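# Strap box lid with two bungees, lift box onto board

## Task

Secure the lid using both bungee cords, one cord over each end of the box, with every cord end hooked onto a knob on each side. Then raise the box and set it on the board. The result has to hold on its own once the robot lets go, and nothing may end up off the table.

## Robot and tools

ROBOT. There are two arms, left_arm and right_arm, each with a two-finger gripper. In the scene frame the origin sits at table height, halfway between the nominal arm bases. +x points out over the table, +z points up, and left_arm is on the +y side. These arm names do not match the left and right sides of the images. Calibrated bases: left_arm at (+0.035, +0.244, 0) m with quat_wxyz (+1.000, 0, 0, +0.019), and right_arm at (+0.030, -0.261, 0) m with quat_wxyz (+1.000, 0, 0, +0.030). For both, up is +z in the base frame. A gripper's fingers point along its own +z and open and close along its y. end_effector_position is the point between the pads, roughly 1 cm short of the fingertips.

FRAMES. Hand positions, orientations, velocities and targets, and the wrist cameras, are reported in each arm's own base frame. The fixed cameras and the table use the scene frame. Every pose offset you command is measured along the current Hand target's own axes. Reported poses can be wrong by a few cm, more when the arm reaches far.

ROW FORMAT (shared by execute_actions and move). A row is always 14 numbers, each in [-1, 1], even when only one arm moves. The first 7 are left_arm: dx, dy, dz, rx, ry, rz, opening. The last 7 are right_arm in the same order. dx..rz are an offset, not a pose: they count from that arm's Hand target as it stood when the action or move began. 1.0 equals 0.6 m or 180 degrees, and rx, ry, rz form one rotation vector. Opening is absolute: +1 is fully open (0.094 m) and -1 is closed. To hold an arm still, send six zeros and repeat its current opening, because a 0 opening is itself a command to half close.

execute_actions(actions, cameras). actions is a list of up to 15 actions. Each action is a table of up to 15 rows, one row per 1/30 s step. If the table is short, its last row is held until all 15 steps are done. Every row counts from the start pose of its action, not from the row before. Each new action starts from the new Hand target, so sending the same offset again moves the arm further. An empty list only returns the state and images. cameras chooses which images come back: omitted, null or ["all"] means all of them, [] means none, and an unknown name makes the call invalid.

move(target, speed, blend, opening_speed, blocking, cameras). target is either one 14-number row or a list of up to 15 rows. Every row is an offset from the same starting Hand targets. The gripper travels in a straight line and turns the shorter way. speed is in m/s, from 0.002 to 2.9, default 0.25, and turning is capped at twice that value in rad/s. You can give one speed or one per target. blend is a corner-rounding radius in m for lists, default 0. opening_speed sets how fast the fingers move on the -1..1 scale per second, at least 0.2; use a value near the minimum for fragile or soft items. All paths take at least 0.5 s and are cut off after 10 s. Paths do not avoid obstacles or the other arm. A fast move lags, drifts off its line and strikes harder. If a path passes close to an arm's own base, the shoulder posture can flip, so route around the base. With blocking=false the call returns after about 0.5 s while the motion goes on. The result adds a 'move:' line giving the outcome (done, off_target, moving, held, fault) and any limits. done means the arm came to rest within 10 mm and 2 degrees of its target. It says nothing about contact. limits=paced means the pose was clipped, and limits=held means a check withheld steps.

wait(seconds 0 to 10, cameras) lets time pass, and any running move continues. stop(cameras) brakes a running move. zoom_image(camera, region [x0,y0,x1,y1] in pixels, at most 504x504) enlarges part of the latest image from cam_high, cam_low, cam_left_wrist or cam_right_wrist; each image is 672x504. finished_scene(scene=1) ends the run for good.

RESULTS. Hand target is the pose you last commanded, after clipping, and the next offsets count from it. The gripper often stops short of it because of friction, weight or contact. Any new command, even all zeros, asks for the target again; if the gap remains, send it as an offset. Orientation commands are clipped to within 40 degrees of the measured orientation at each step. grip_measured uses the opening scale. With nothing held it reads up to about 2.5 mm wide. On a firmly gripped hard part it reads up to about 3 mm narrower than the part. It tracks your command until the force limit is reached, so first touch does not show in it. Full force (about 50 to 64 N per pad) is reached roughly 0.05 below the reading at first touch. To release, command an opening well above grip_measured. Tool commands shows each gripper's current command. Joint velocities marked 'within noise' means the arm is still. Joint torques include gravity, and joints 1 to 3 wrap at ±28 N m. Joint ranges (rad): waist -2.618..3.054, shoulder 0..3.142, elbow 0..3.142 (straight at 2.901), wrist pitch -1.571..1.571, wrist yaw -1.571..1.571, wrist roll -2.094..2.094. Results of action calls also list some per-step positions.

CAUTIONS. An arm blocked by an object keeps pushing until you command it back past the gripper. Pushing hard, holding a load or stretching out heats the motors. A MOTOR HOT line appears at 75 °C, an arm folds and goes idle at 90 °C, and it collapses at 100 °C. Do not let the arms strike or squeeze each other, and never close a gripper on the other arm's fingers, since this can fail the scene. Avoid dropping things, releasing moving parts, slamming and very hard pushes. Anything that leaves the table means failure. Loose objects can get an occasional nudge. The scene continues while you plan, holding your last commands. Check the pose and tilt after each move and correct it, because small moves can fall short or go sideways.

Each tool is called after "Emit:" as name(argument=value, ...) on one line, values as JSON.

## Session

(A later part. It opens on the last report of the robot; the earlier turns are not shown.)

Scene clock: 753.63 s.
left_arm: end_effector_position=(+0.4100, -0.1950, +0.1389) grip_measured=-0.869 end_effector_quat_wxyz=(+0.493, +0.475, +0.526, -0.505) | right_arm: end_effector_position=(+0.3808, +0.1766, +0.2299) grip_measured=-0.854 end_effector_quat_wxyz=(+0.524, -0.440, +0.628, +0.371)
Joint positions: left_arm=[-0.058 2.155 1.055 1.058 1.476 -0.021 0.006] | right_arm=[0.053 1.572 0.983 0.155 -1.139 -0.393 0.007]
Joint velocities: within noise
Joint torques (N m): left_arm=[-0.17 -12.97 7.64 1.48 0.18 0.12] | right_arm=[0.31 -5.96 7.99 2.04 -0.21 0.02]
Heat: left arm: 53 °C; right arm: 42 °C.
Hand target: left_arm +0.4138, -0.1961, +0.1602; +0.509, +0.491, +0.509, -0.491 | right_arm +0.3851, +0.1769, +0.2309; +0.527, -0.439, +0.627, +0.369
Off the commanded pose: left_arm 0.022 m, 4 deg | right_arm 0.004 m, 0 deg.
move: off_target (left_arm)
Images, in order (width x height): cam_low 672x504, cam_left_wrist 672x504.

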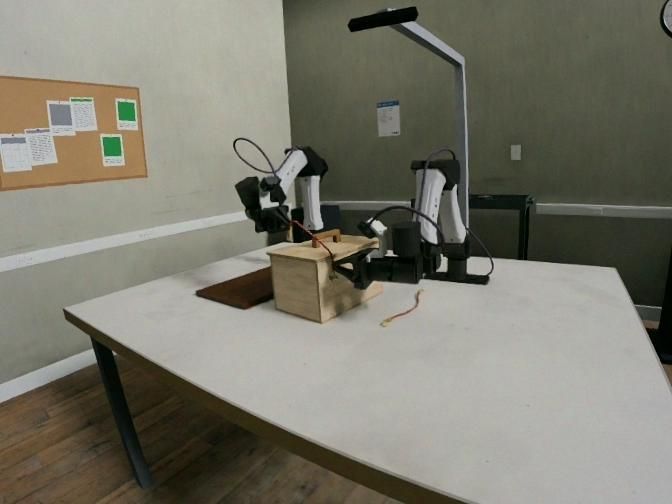

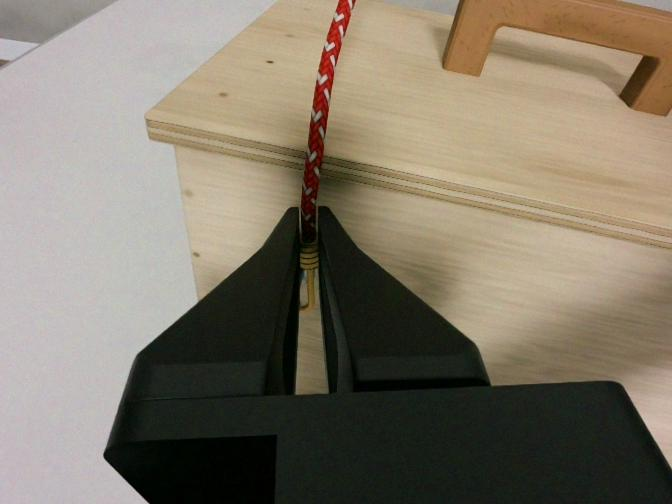

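Emit:
move(target=[-0.0085, 0, 0, 0, 0, 0, -0.95, 0, 0, 0, 0, 0, 0, -0.95], speed=0.03, cameras=["cam_left_wrist", "cam_low"])

Emit:
zoom_image(camera="cam_left_wrist", region=[260, 220, 360, 320])

Emit:
zoom_image(camera="cam_low", region=[325, 255, 355, 290])

Scene clock: 756.17 s.
left_arm: end_effector_position=(+0.4102, -0.1950, +0.1416) grip_measured=-0.869 end_effector_quat_wxyz=(+0.490, +0.471, +0.530, -0.507) | right_arm: end_effector_position=(+0.3808, +0.1766, +0.2299) grip_measured=-0.854 end_effector_quat_wxyz=(+0.524, -0.440, +0.628, +0.371)
Joint positions: left_arm=[-0.058 2.142 1.055 1.032 1.472 -0.021 0.006] | right_arm=[0.053 1.572 0.983 0.155 -1.139 -0.393 0.007]
Joint velocities: left_arm=[0.002 -0.017 -0.007 -0.154 0.051 0.037 0] | right_arm=[within noise]
Joint torques (N m): left_arm=[-0.17 -13.12 7.98 1.51 0.23 0.18] | right_arm=[0.31 -5.96 7.99 2.04 -0.22 0.02]
Heat: left arm: 54 °C; right arm: 42 °C.
Hand target: left_arm +0.4138, -0.1961, +0.1654; +0.509, +0.491, +0.509, -0.491 | right_arm +0.3851, +0.1769, +0.2309; +0.527, -0.439, +0.627, +0.369
Off the commanded pose: left_arm 0.024 m, 4 deg | right_arm 0.004 m, 1 deg.
move: off_target (left_arm)
Images, in order (width x height): cam_low 672x504, cam_left_wrist 672x504.

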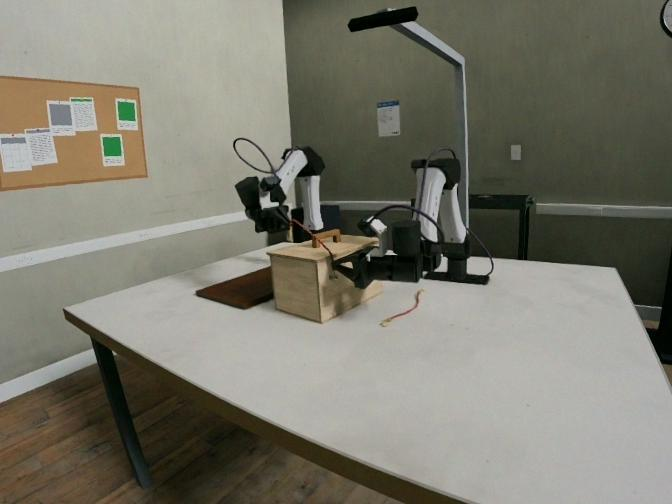

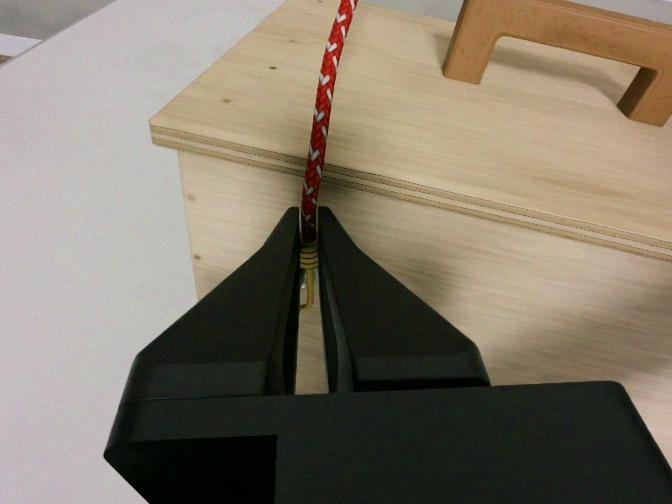

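Scaled by 5.040.

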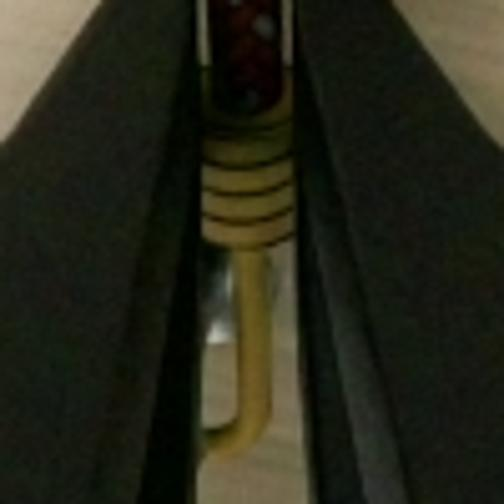

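Scaled by 14.400.

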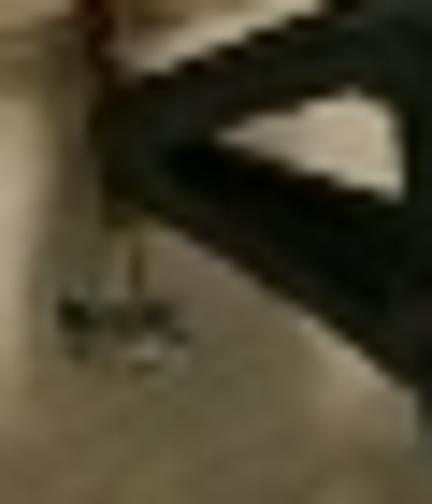

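Emit:
move(target=[-0.007, 0, 0, 0, 0, 0, -0.95, 0, 0, 0, 0, 0, 0, -0.95], speed=0.03, cameras=["cam_left_wrist", "cam_low"])

Emit:
zoom_image(camera="cam_left_wrist", region=[260, 220, 360, 320])

Emit:
zoom_image(camera="cam_low", region=[325, 255, 355, 290])

Scene clock: 758.67 s.
left_arm: end_effector_position=(+0.4114, -0.1950, +0.1467) grip_measured=-0.869 end_effector_quat_wxyz=(+0.491, +0.471, +0.530, -0.506) | right_arm: end_effector_position=(+0.3808, +0.1766, +0.2299) grip_measured=-0.854 end_effector_quat_wxyz=(+0.524, -0.440, +0.628, +0.371)
Joint positions: left_arm=[-0.058 2.129 1.061 1.014 1.469 -0.021 0.006] | right_arm=[0.053 1.572 0.983 0.155 -1.139 -0.393 0.007]
Joint velocities: within noise
Joint torques (N m): left_arm=[-0.16 -13.07 7.94 1.47 0.25 0.2] | right_arm=[0.31 -5.97 7.99 2.03 -0.21 0.02]
Heat: left arm: 55 °C; right arm: 42 °C.
Hand target: left_arm +0.4138, -0.1961, +0.1695; +0.509, +0.491, +0.509, -0.491 | right_arm +0.3851, +0.1769, +0.2309; +0.527, -0.439, +0.627, +0.369
Off the commanded pose: left_arm 0.023 m, 4 deg | right_arm 0.004 m, 1 deg.
move: off_target (left_arm)
Images, in order (width x height): cam_low 672x504, cam_left_wrist 672x504.

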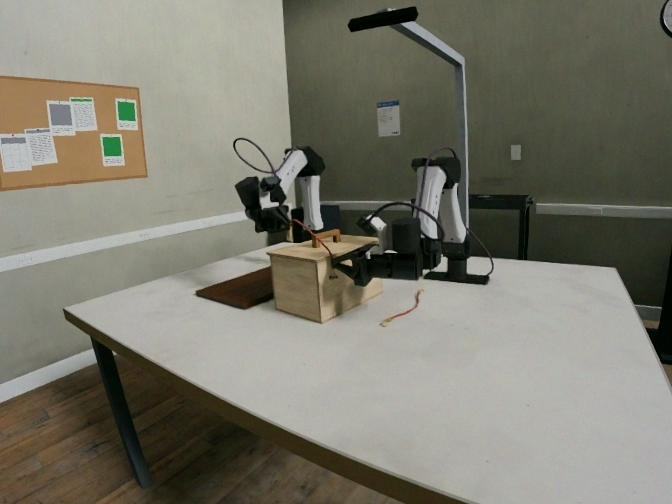

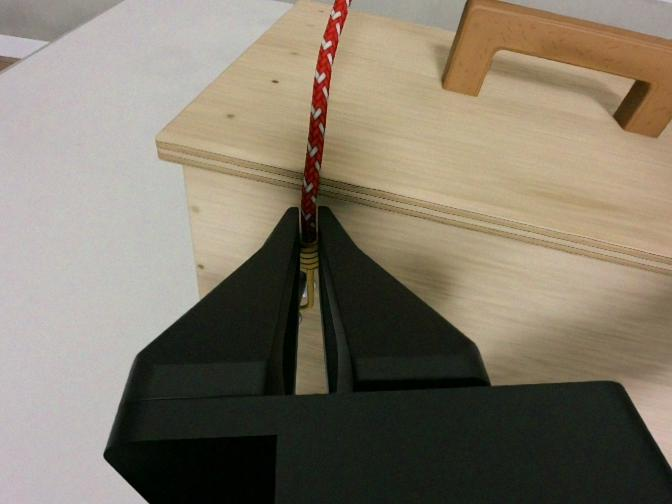

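Scaled by 5.040.

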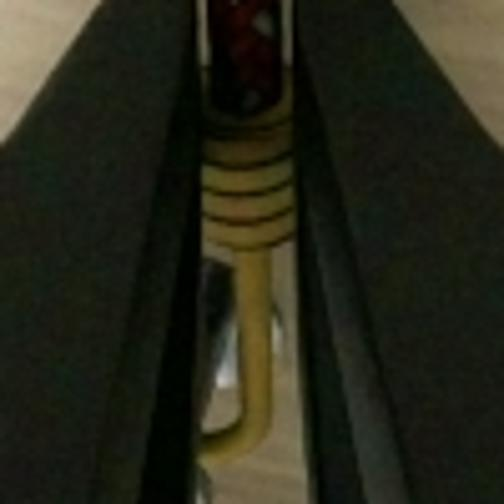

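Scaled by 14.400.

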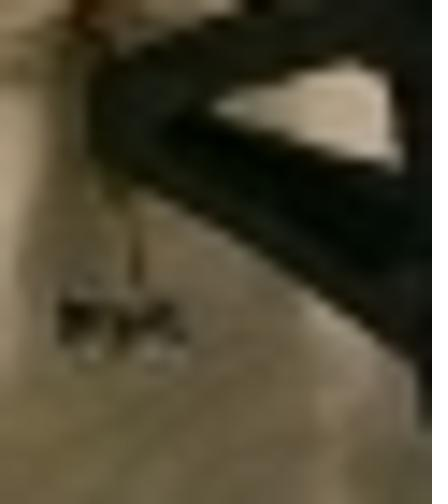

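Emit:
move(target=[0.018, 0, 0, 0, 0, 0, -0.95, 0.0121, -0.0257, -0.0694, 0, 0, 0, -0.95], speed=0.06)

Emit:
zoom_image(camera="cam_left_wrist", region=[260, 220, 360, 320])

Emit:
zoom_image(camera="cam_low", region=[265, 220, 385, 300])

Scene clock: 769.27 s.
left_arm: end_effector_position=(+0.4116, -0.1950, +0.1471) grip_measured=-0.869 end_effector_quat_wxyz=(+0.494, +0.474, +0.527, -0.503) | right_arm: end_effector_position=(+0.3767, +0.1386, +0.2204) grip_measured=-0.854 end_effector_quat_wxyz=(+0.513, -0.432, +0.638, +0.379)
Joint positions: left_arm=[-0.058 2.129 1.061 1.018 1.468 -0.012 0.006] | right_arm=[-0.064 1.579 1.006 -0.037 -1.24 -0.544 0.007]
Joint velocities: within noise
Joint torques (N m): left_arm=[-0.18 -10.84 7.42 1.71 0.26 0.22] | right_arm=[-1.28 -5.83 10.39 1.69 -0.49 -0.2]
Heat: left arm: 57 °C; right arm: 42 °C.
Hand target: left_arm +0.4138, -0.1961, +0.1587; +0.509, +0.491, +0.509, -0.491 | right_arm +0.3852, +0.1319, +0.2310; +0.527, -0.439, +0.627, +0.369
Off the commanded pose: left_arm 0.012 m, 4 deg | right_arm 0.015 m, 2 deg.
move: off_target (left_arm, right_arm)

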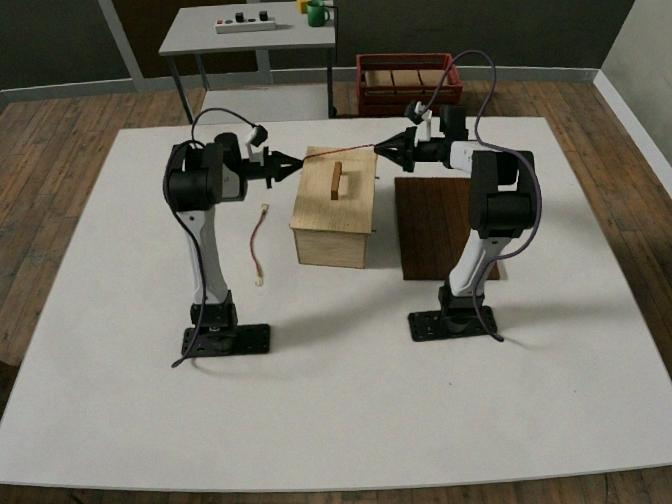

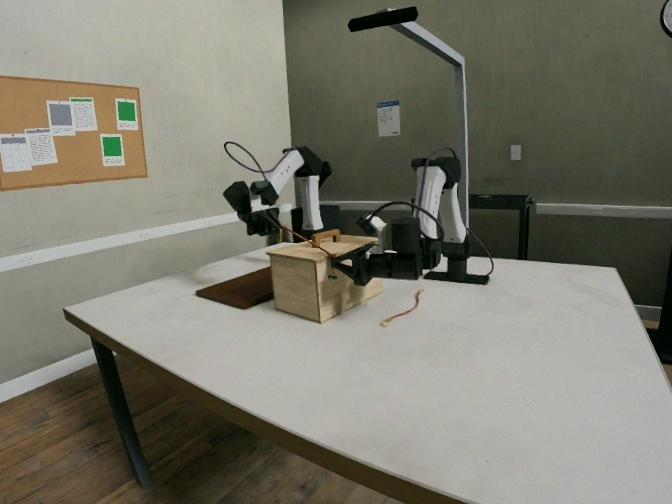

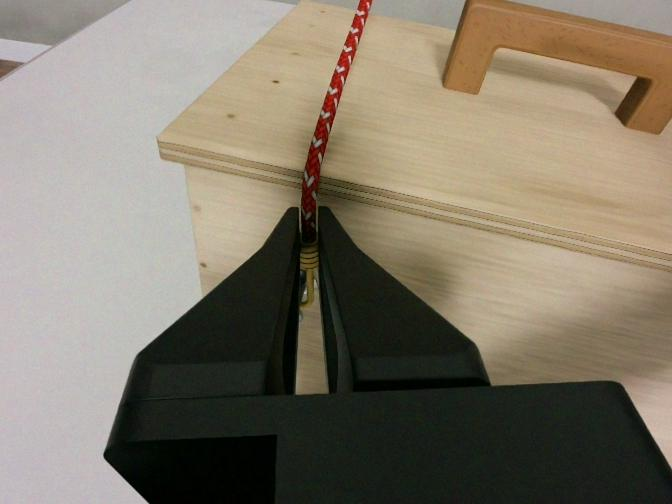

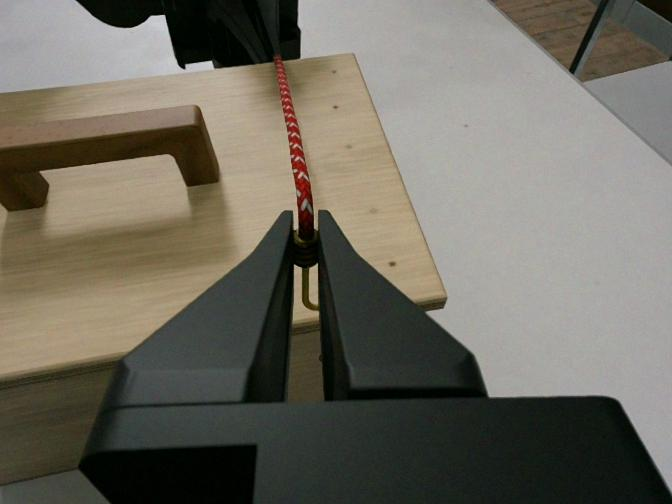

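Scaled by 5.040.

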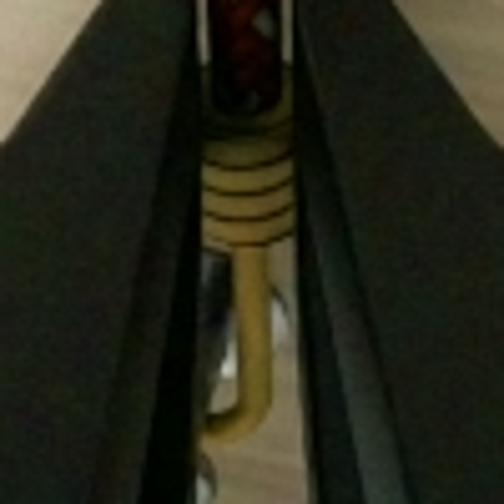

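Scaled by 4.200.

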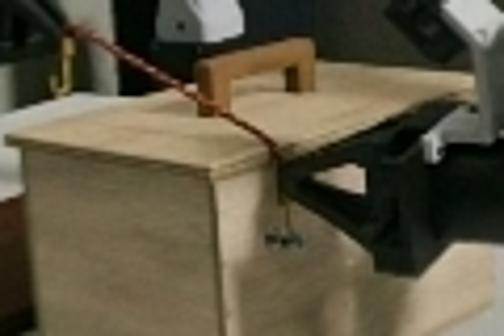

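Emit:
move(target=[0.0, 0, 0, 0, 0, 0, -0.95, 0.0032, -0.0068, -0.0185, 0, 0, 0, -0.95], speed=0.05, cameras=["cam_left_wrist", "cam_right_wrist", "cam_low"])

Emit:
zoom_image(camera="cam_left_wrist", region=[260, 220, 360, 320])

Emit:
zoom_image(camera="cam_low", region=[265, 220, 385, 300])

Scene clock: 773.57 s.
left_arm: end_effector_position=(+0.4113, -0.1956, +0.1471) grip_measured=-0.869 end_effector_quat_wxyz=(+0.494, +0.474, +0.527, -0.503) | right_arm: end_effector_position=(+0.3757, +0.1293, +0.2196) grip_measured=-0.854 end_effector_quat_wxyz=(+0.511, -0.433, +0.637, +0.381)
Joint positions: left_arm=[-0.059 2.129 1.061 1.018 1.468 -0.011 0.006] | right_arm=[-0.094 1.59 1.031 -0.122 -1.268 -0.614 0.007]
Joint velocities: within noise
Joint torques (N m): left_arm=[-0.05 -10.85 7.42 1.7 0.27 0.23] | right_arm=[-1.8 -5.97 10.48 1.7 -0.53 -0.22]
Heat: left arm: 56 °C; right arm: 43 °C.
Hand target: left_arm +0.4138, -0.1960, +0.1587; +0.509, +0.491, +0.509, -0.491 | right_arm +0.3851, +0.1200, +0.2309; +0.527, -0.439, +0.627, +0.369
Off the commanded pose: left_arm 0.012 m, 4 deg | right_arm 0.018 m, 3 deg.
move: off_target (left_arm, right_arm)
Images, in order (width x height): cam_low 672x504, cam_left_wrist 672x504, cam_right_wrist 672x504.

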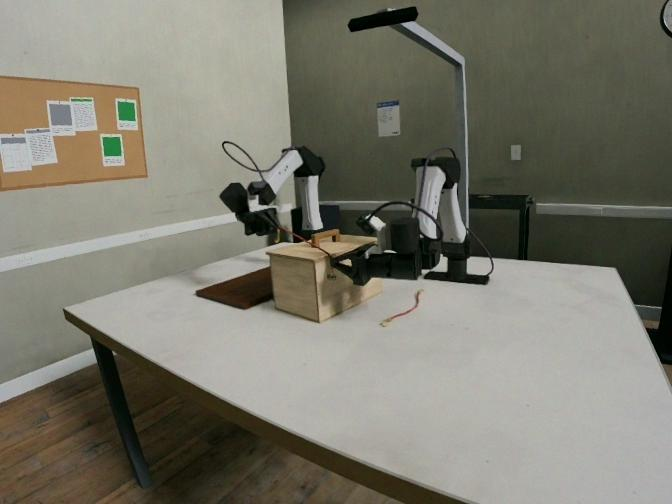

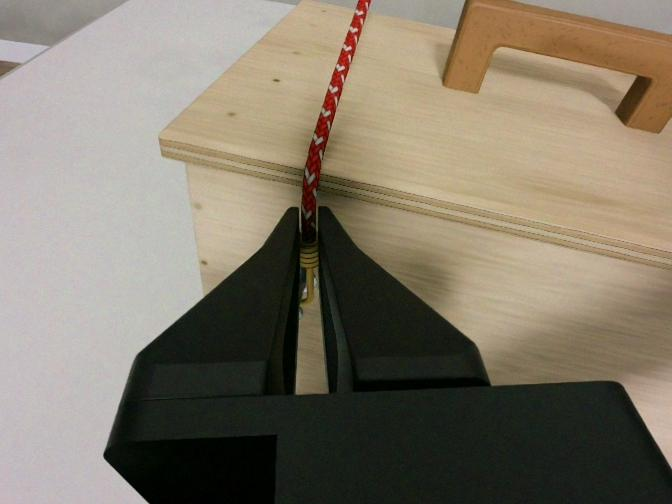

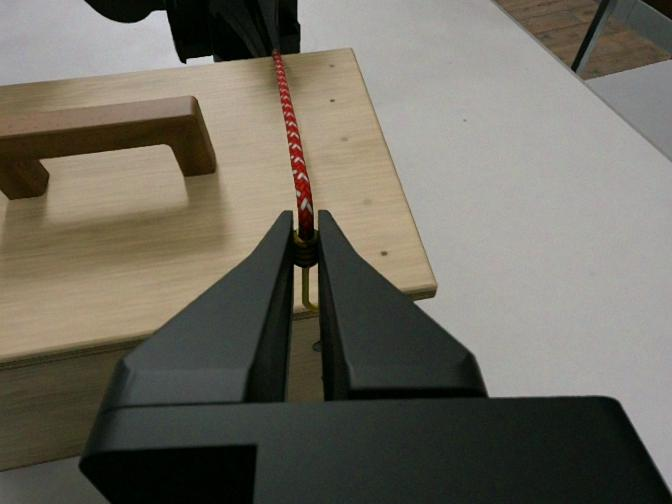

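Scaled by 5.040.

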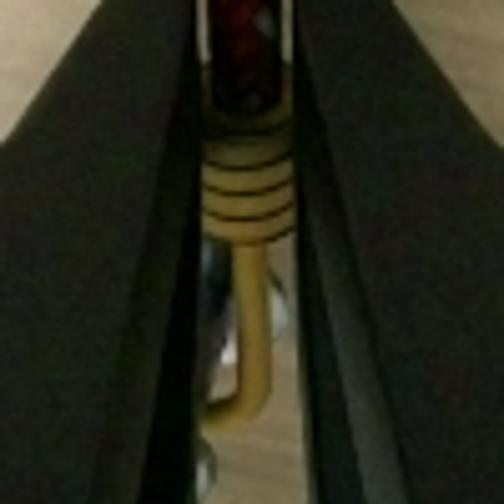

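Scaled by 4.200.

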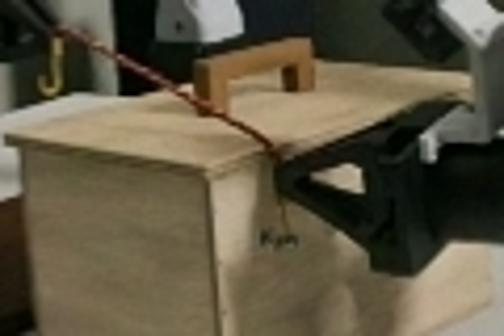

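Emit:
move(target=[0, 0, 0, 0, 0, 0, -0.7, 0, 0, 0, 0, 0, 0, -0.95], speed=0.03, opening_speed=0.25, cameras=["cam_left_wrist", "cam_right_wrist", "cam_low"])

Emit:
zoom_image(camera="cam_left_wrist", region=[240, 200, 380, 340])

Emit:
zoom_image(camera="cam_low", region=[310, 240, 360, 290])

Scene clock: 776.33 s.
left_arm: end_effector_position=(+0.4113, -0.1956, +0.1471) grip_measured=-0.703 end_effector_quat_wxyz=(+0.494, +0.474, +0.527, -0.503) | right_arm: end_effector_position=(+0.3784, +0.1235, +0.2217) grip_measured=-0.854 end_effector_quat_wxyz=(+0.515, -0.431, +0.639, +0.376)
Joint positions: left_arm=[-0.059 2.129 1.061 1.018 1.468 -0.011 0.014] | right_arm=[-0.109 1.59 1.038 -0.126 -1.268 -0.618 0.007]
Joint velocities: within noise
Joint torques (N m): left_arm=[-0.06 -10.85 7.42 1.69 0.27 0.22] | right_arm=[-0.58 -5.85 10.13 1.65 -0.53 -0.19]
Heat: left arm: 56 °C; right arm: 43 °C.
Hand target: left_arm +0.4138, -0.1960, +0.1587; +0.509, +0.491, +0.509, -0.491 | right_arm +0.3852, +0.1199, +0.2309; +0.527, -0.439, +0.627, +0.369
Off the commanded pose: left_arm 0.012 m, 4 deg | right_arm 0.012 m, 2 deg.
move: off_target (left_arm, right_arm)
Images, in order (width x height): cam_low 672x504, cam_left_wrist 672x504, cam_right_wrist 672x504.

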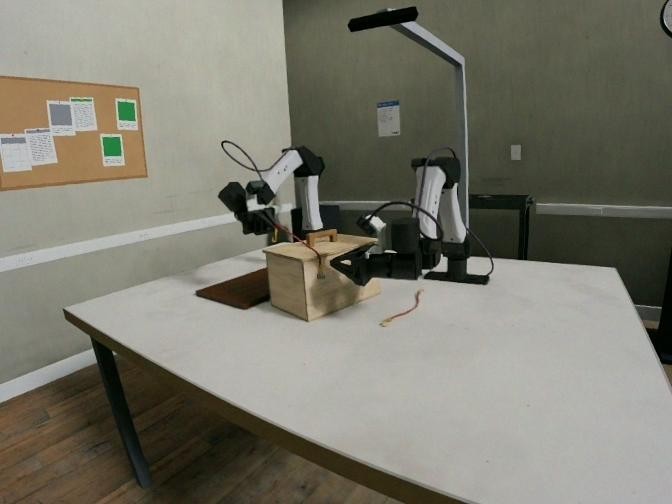

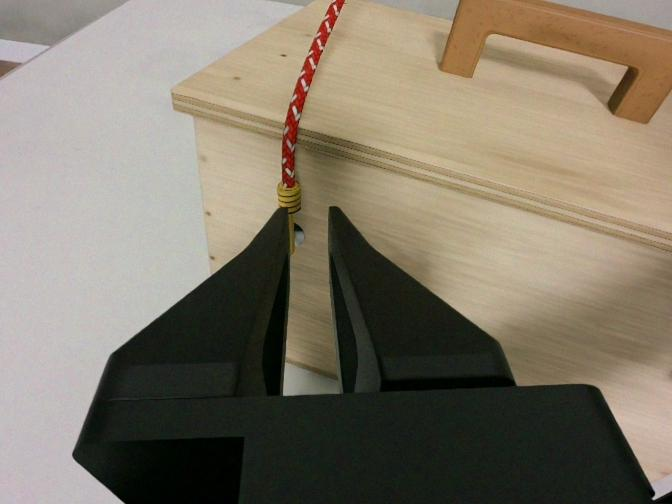

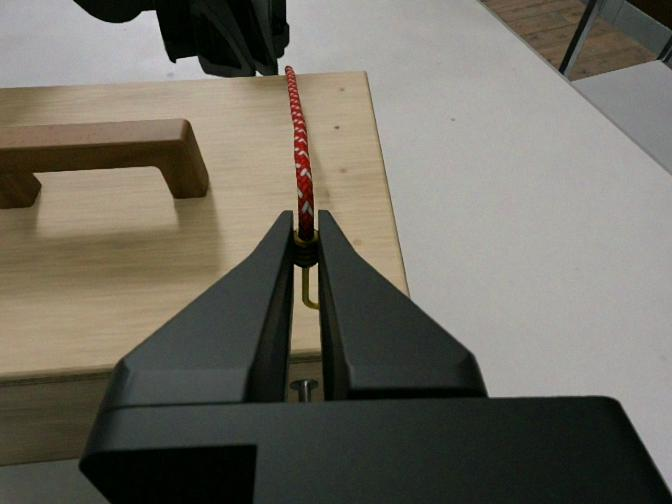

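Scaled by 3.600.

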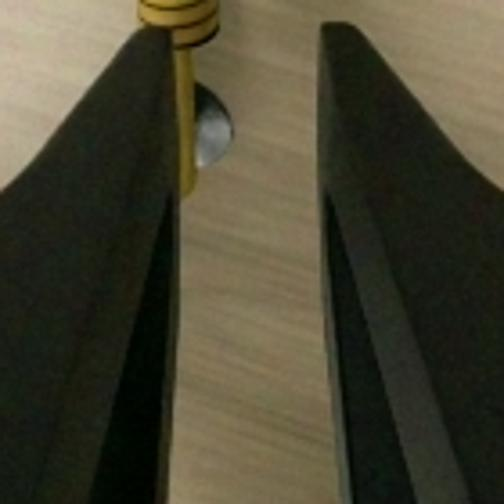

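Scaled by 10.080.

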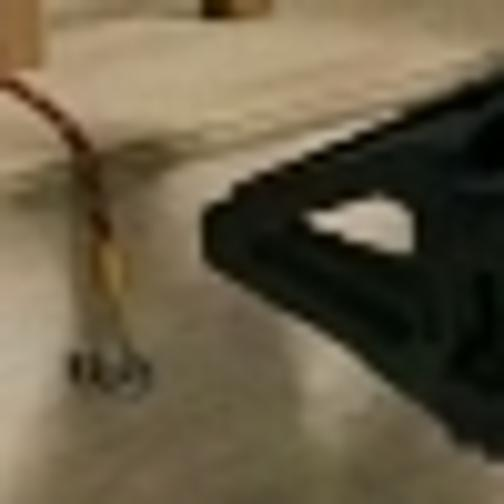

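Emit:
move(target=[0, 0, -0.05, 0, 0, 0, -0.7, 0, 0, 0, 0, 0, 0, -0.95], speed=0.08)

Emit:
zoom_image(camera="cam_high", region=[240, 120, 500, 300])

Emit:
zoom_image(camera="cam_low", region=[240, 220, 360, 330])

Scene clock: 787.23 s.
left_arm: end_effector_position=(+0.4122, -0.1669, +0.1477) grip_measured=-0.703 end_effector_quat_wxyz=(+0.496, +0.474, +0.526, -0.503) | right_arm: end_effector_position=(+0.3784, +0.1235, +0.2217) grip_measured=-0.854 end_effector_quat_wxyz=(+0.515, -0.431, +0.639, +0.376)
Joint positions: left_arm=[0.012 2.129 1.061 1.018 1.538 -0.009 0.014] | right_arm=[-0.109 1.59 1.038 -0.126 -1.269 -0.619 0.007]
Joint velocities: within noise
Joint torques (N m): left_arm=[0.05 -11.19 6.76 1.65 0.29 0.23] | right_arm=[-0.58 -5.86 10.15 1.65 -0.53 -0.19]
Heat: left arm: 56 °C; right arm: 44 °C.
Hand target: left_arm +0.4127, -0.1662, +0.1587; +0.509, +0.491, +0.509, -0.491 | right_arm +0.3851, +0.1199, +0.2310; +0.527, -0.439, +0.627, +0.369
Off the commanded pose: left_arm 0.011 m, 3 deg | right_arm 0.012 m, 2 deg.
move: off_target (left_arm, right_arm)

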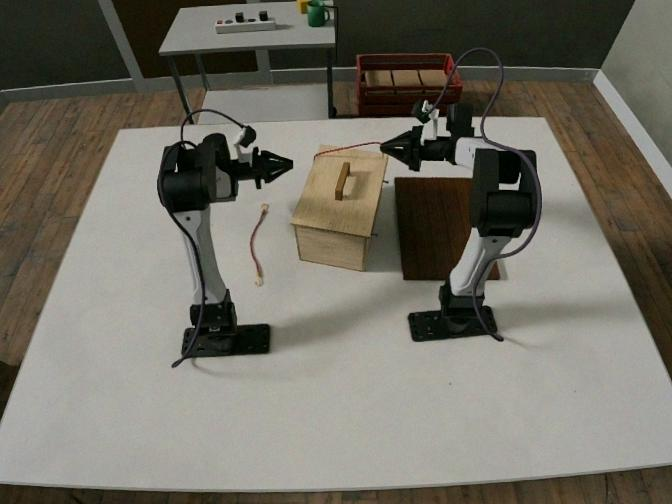

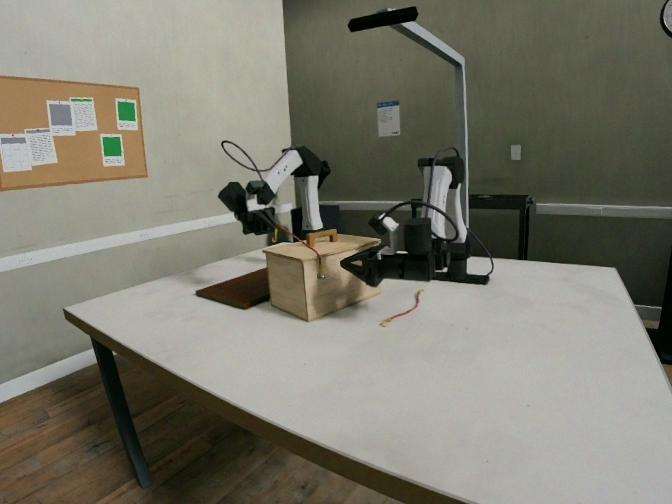

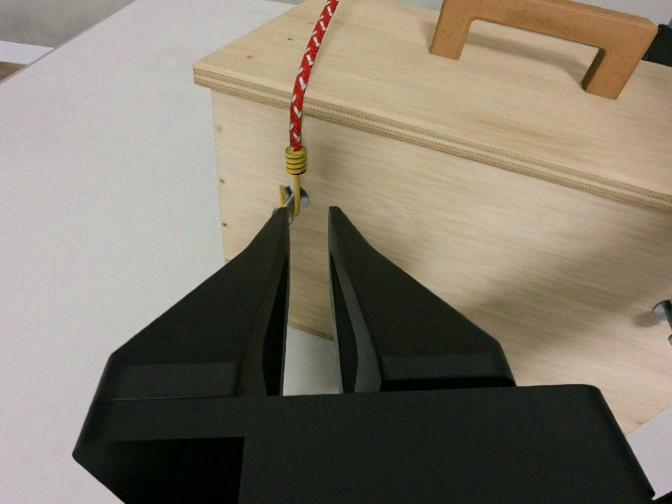

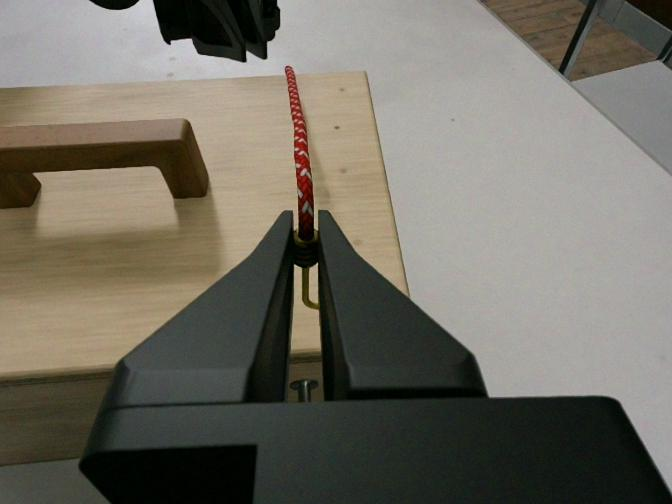

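Scaled by 1.938.

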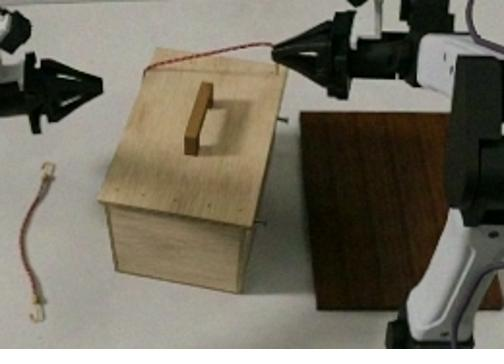

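Scaled by 4.200.

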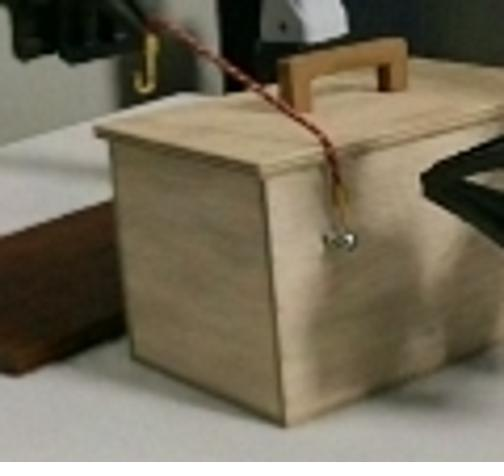

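Emit:
zoom_image(camera="cam_right_wrist", region=[0, 300, 340, 480])

Emit:
zoom_image(camera="cam_left_wrist", region=[230, 110, 370, 250])

Scaled by 1.482.

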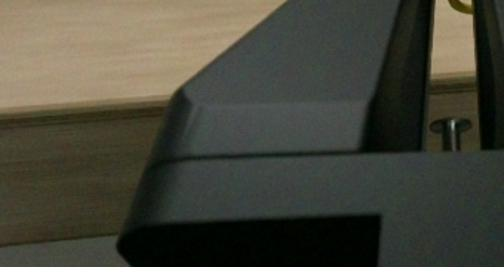

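Scaled by 3.600.

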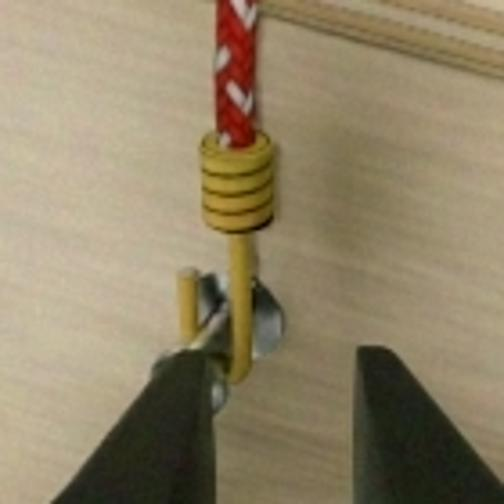

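Emit:
move(target=[[-0.1855, -0.0875, -0.0135, -0.2057, 0.1604, -0.0552, 0.0, 0, 0, 0, 0, 0, 0, -0.95], [-0.2105, -0.1683, 0.1503, -0.3508, 0.3324, -0.2458, 0.0, 0, 0, 0, 0, 0, 0, -0.95]], speed=0.2, blend=[0.03, 0])

Scene clock: 818.00 s.
left_arm: end_effector_position=(+0.3129, -0.2590, +0.2790) grip_measured=-0.003 end_effector_quat_wxyz=(+0.198, +0.136, +0.970, -0.046) | right_arm: end_effector_position=(+0.3784, +0.1235, +0.2217) grip_measured=-0.854 end_effector_quat_wxyz=(+0.516, -0.431, +0.638, +0.375)
Joint positions: left_arm=[-0.755 1.903 2.262 -1.547 -0.151 -0.447 0.047] | right_arm=[-0.109 1.59 1.038 -0.126 -1.269 -0.619 0.007]
Joint velocities: within noise
Joint torques (N m): left_arm=[-0.31 -7.76 8.36 1.01 -0.14 -0.05] | right_arm=[-0.58 -5.83 10.15 1.65 -0.53 -0.18]
Heat: left arm: 55 °C; right arm: 45 °C.
Hand target: left_arm +0.3151, -0.2599, +0.2850; +0.172, +0.129, +0.976, -0.023 | right_arm +0.3851, +0.1199, +0.2310; +0.527, -0.439, +0.627, +0.369
Off the commanded pose: left_arm 0.006 m, 4 deg | right_arm 0.012 m, 2 deg.
joint sent to its limit (left arm) — joint 4 (wrist pitch), lower limit. The joint targets are off in orientation, not in position.
move: off_target (left_arm, right_arm)

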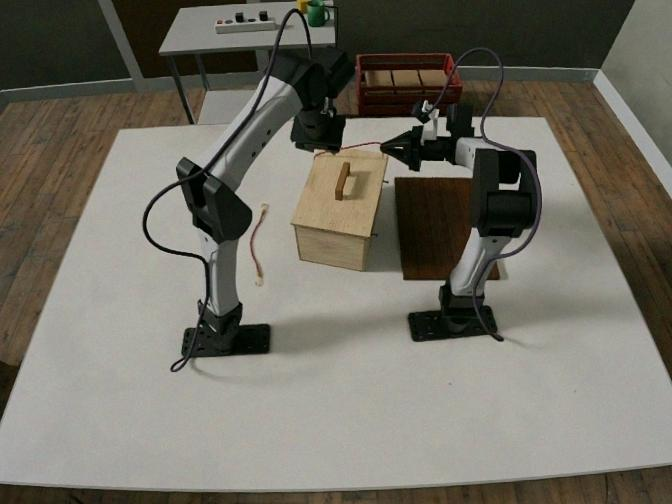

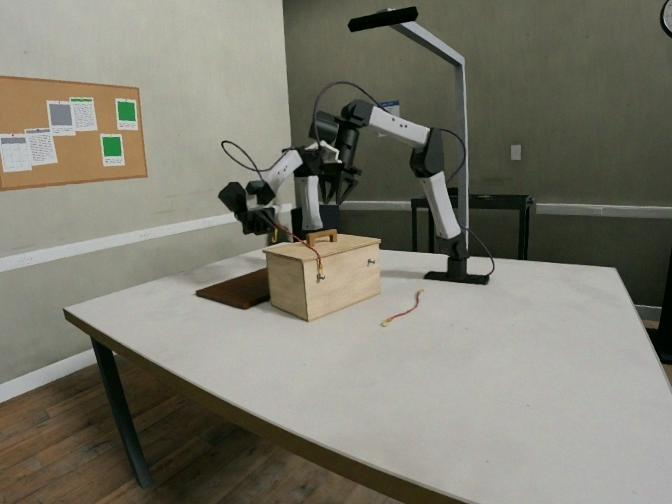

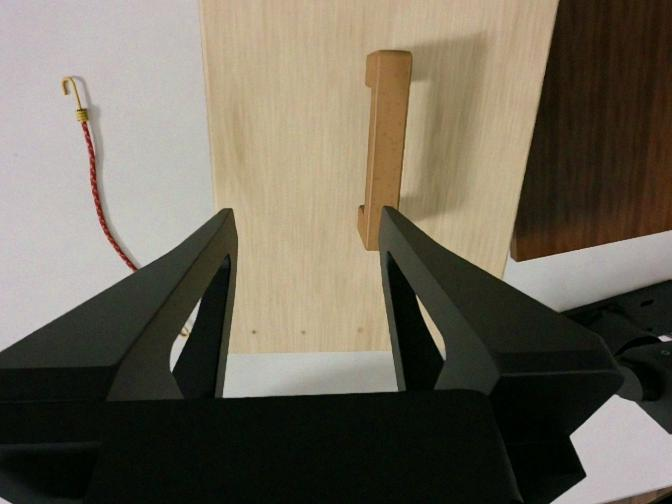

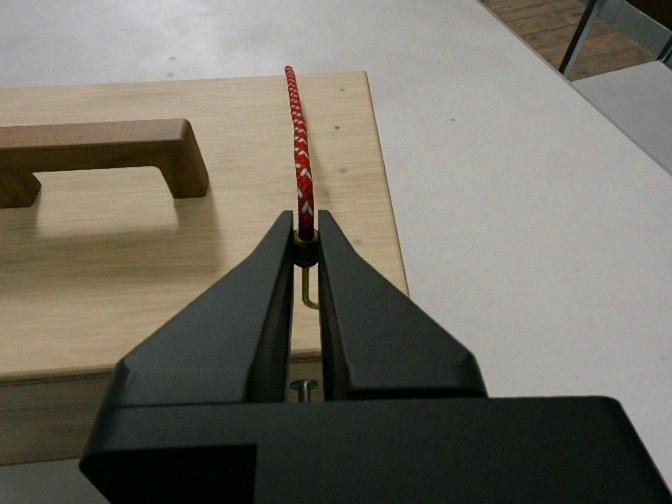

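Emit:
zoom_image(camera="cam_left_wrist", region=[320, 30, 560, 270])

Scaled by 2.100.

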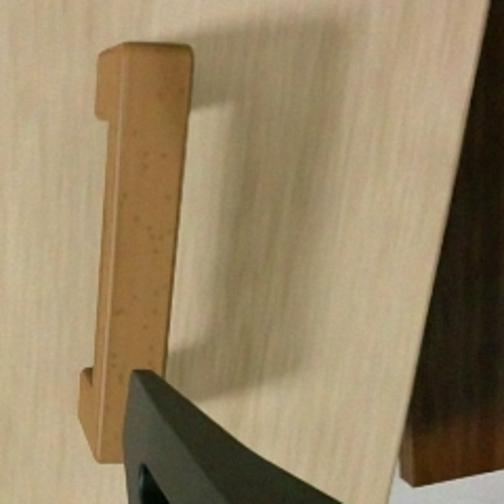

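Emit:
move(target=[[0.0062, -0.0706, 0.0952, 0, 0, 0, 0.0, 0, 0, 0, 0, 0, 0, -0.95], [0.0232, -0.0706, 0.1421, 0, 0, 0, 0.0, 0, 0, 0, 0, 0, 0, -0.95]], speed=0.12, blend=[0.01, 0], cameras=["cam_left_wrist", "cam_low"])

Scene clock: 825.93 s.
left_arm: end_effector_position=(+0.3209, -0.3066, +0.1867) grip_measured=-0.003 end_effector_quat_wxyz=(+0.153, +0.134, +0.979, -0.015) | right_arm: end_effector_position=(+0.3784, +0.1235, +0.2217) grip_measured=-0.854 end_effector_quat_wxyz=(+0.516, -0.431, +0.638, +0.375)
Joint positions: left_arm=[-0.828 2.04 2.094 -1.367 -0.171 -0.534 0.047] | right_arm=[-0.109 1.59 1.038 -0.126 -1.269 -0.619 0.007]
Joint velocities: within noise
Joint torques (N m): left_arm=[-0.32 -13.3 5.33 1.02 -0.19 -0.08] | right_arm=[-0.57 -5.83 10.14 1.65 -0.53 -0.18]
Heat: left arm: 53 °C; right arm: 45 °C.
Hand target: left_arm +0.3195, -0.3049, +0.2001; +0.172, +0.129, +0.976, -0.023 | right_arm +0.3851, +0.1199, +0.2310; +0.527, -0.439, +0.627, +0.369
Off the commanded pose: left_arm 0.014 m, 2 deg | right_arm 0.012 m, 2 deg.
move: off_target (left_arm, right_arm)
Images, in order (width x height): cam_low 672x504, cam_left_wrist 672x504.

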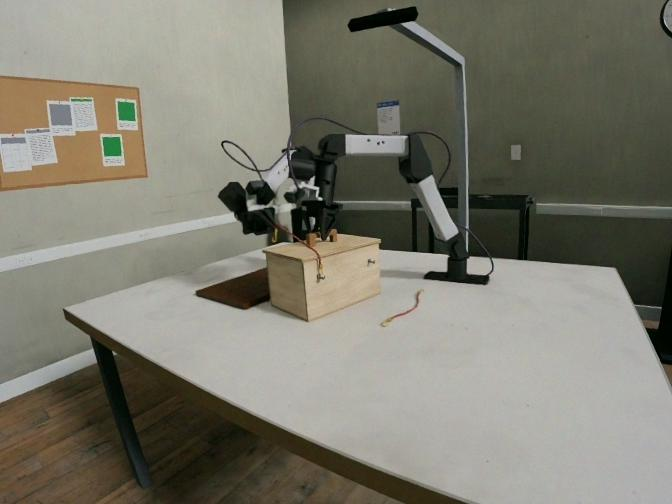

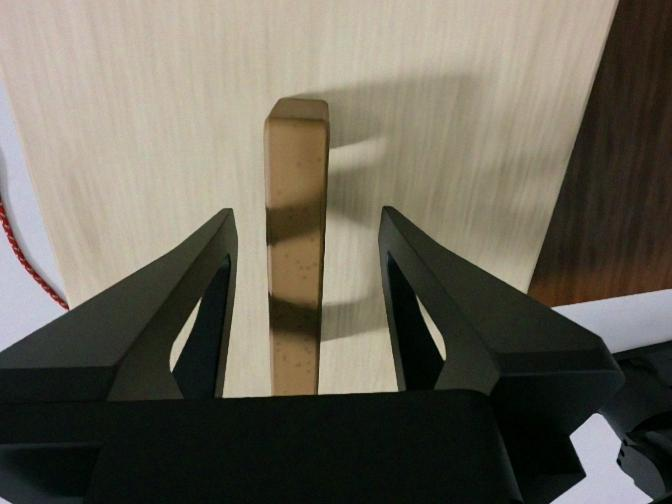

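Emit:
move(target=[[0, 0.006, 0, 0, 0, 0, 0.0, 0, 0, 0, 0, 0, 0, -0.95], [0, 0.006, 0, 0, 0, 0, -0.85, 0, 0, 0, 0, 0, 0, -0.95]], speed=0.05, opening_speed=0.5, cameras=["cam_left_wrist", "cam_right_wrist", "cam_low"])

Scene clock: 830.20 s.
left_arm: end_effector_position=(+0.3206, -0.3048, +0.1869) grip_measured=-0.651 end_effector_quat_wxyz=(+0.155, +0.136, +0.978, -0.013) | right_arm: end_effector_position=(+0.3784, +0.1235, +0.2217) grip_measured=-0.854 end_effector_quat_wxyz=(+0.516, -0.431, +0.638, +0.375)
Joint positions: left_arm=[-0.828 2.03 2.078 -1.359 -0.175 -0.528 0.016] | right_arm=[-0.109 1.59 1.038 -0.126 -1.269 -0.62 0.007]
Joint velocities: within noise
Joint torques (N m): left_arm=[0.18 -13.2 5.41 1 -0.12 -0.06] | right_arm=[-0.58 -5.83 10.13 1.65 -0.53 -0.18]
Heat: left arm: 55 °C; right arm: 45 °C.
Hand target: left_arm +0.3205, -0.3014, +0.2001; +0.172, +0.129, +0.976, -0.023 | right_arm +0.3851, +0.1199, +0.2310; +0.527, -0.439, +0.627, +0.369
Off the commanded pose: left_arm 0.014 m, 2 deg | right_arm 0.012 m, 2 deg.
move: off_target (left_arm, right_arm); target 2's new opening was sent with left_arm's hand 0.014 m and 2 deg from that target
Images, in order (width x height): cam_low 672x504, cam_left_wrist 672x504, cam_right_wrist 672x504.

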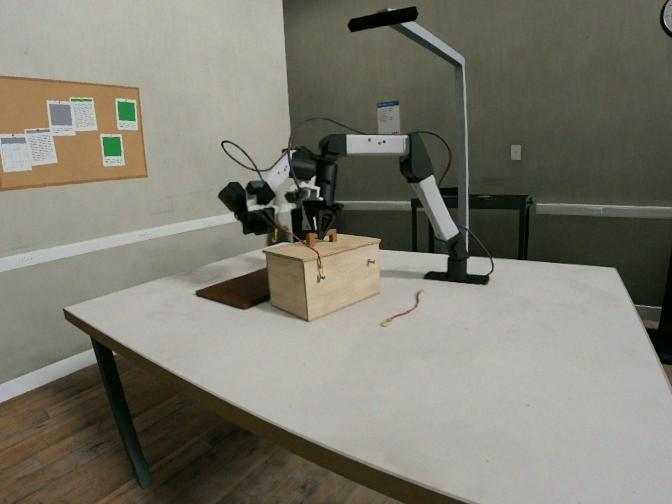

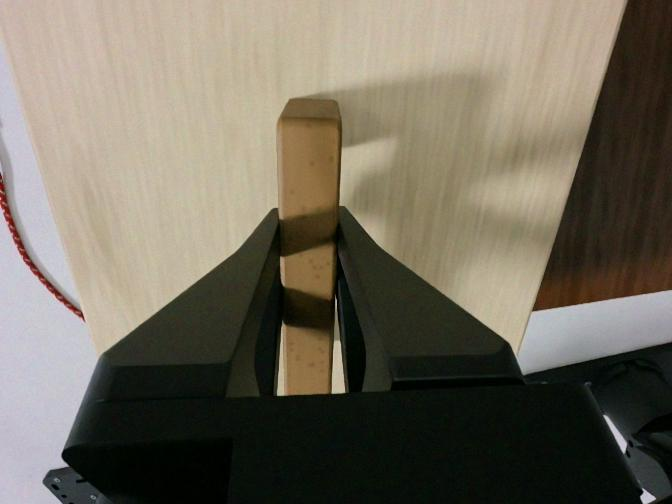

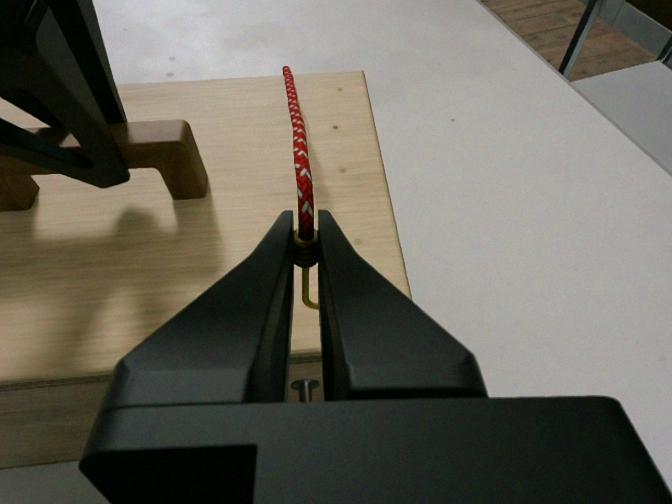

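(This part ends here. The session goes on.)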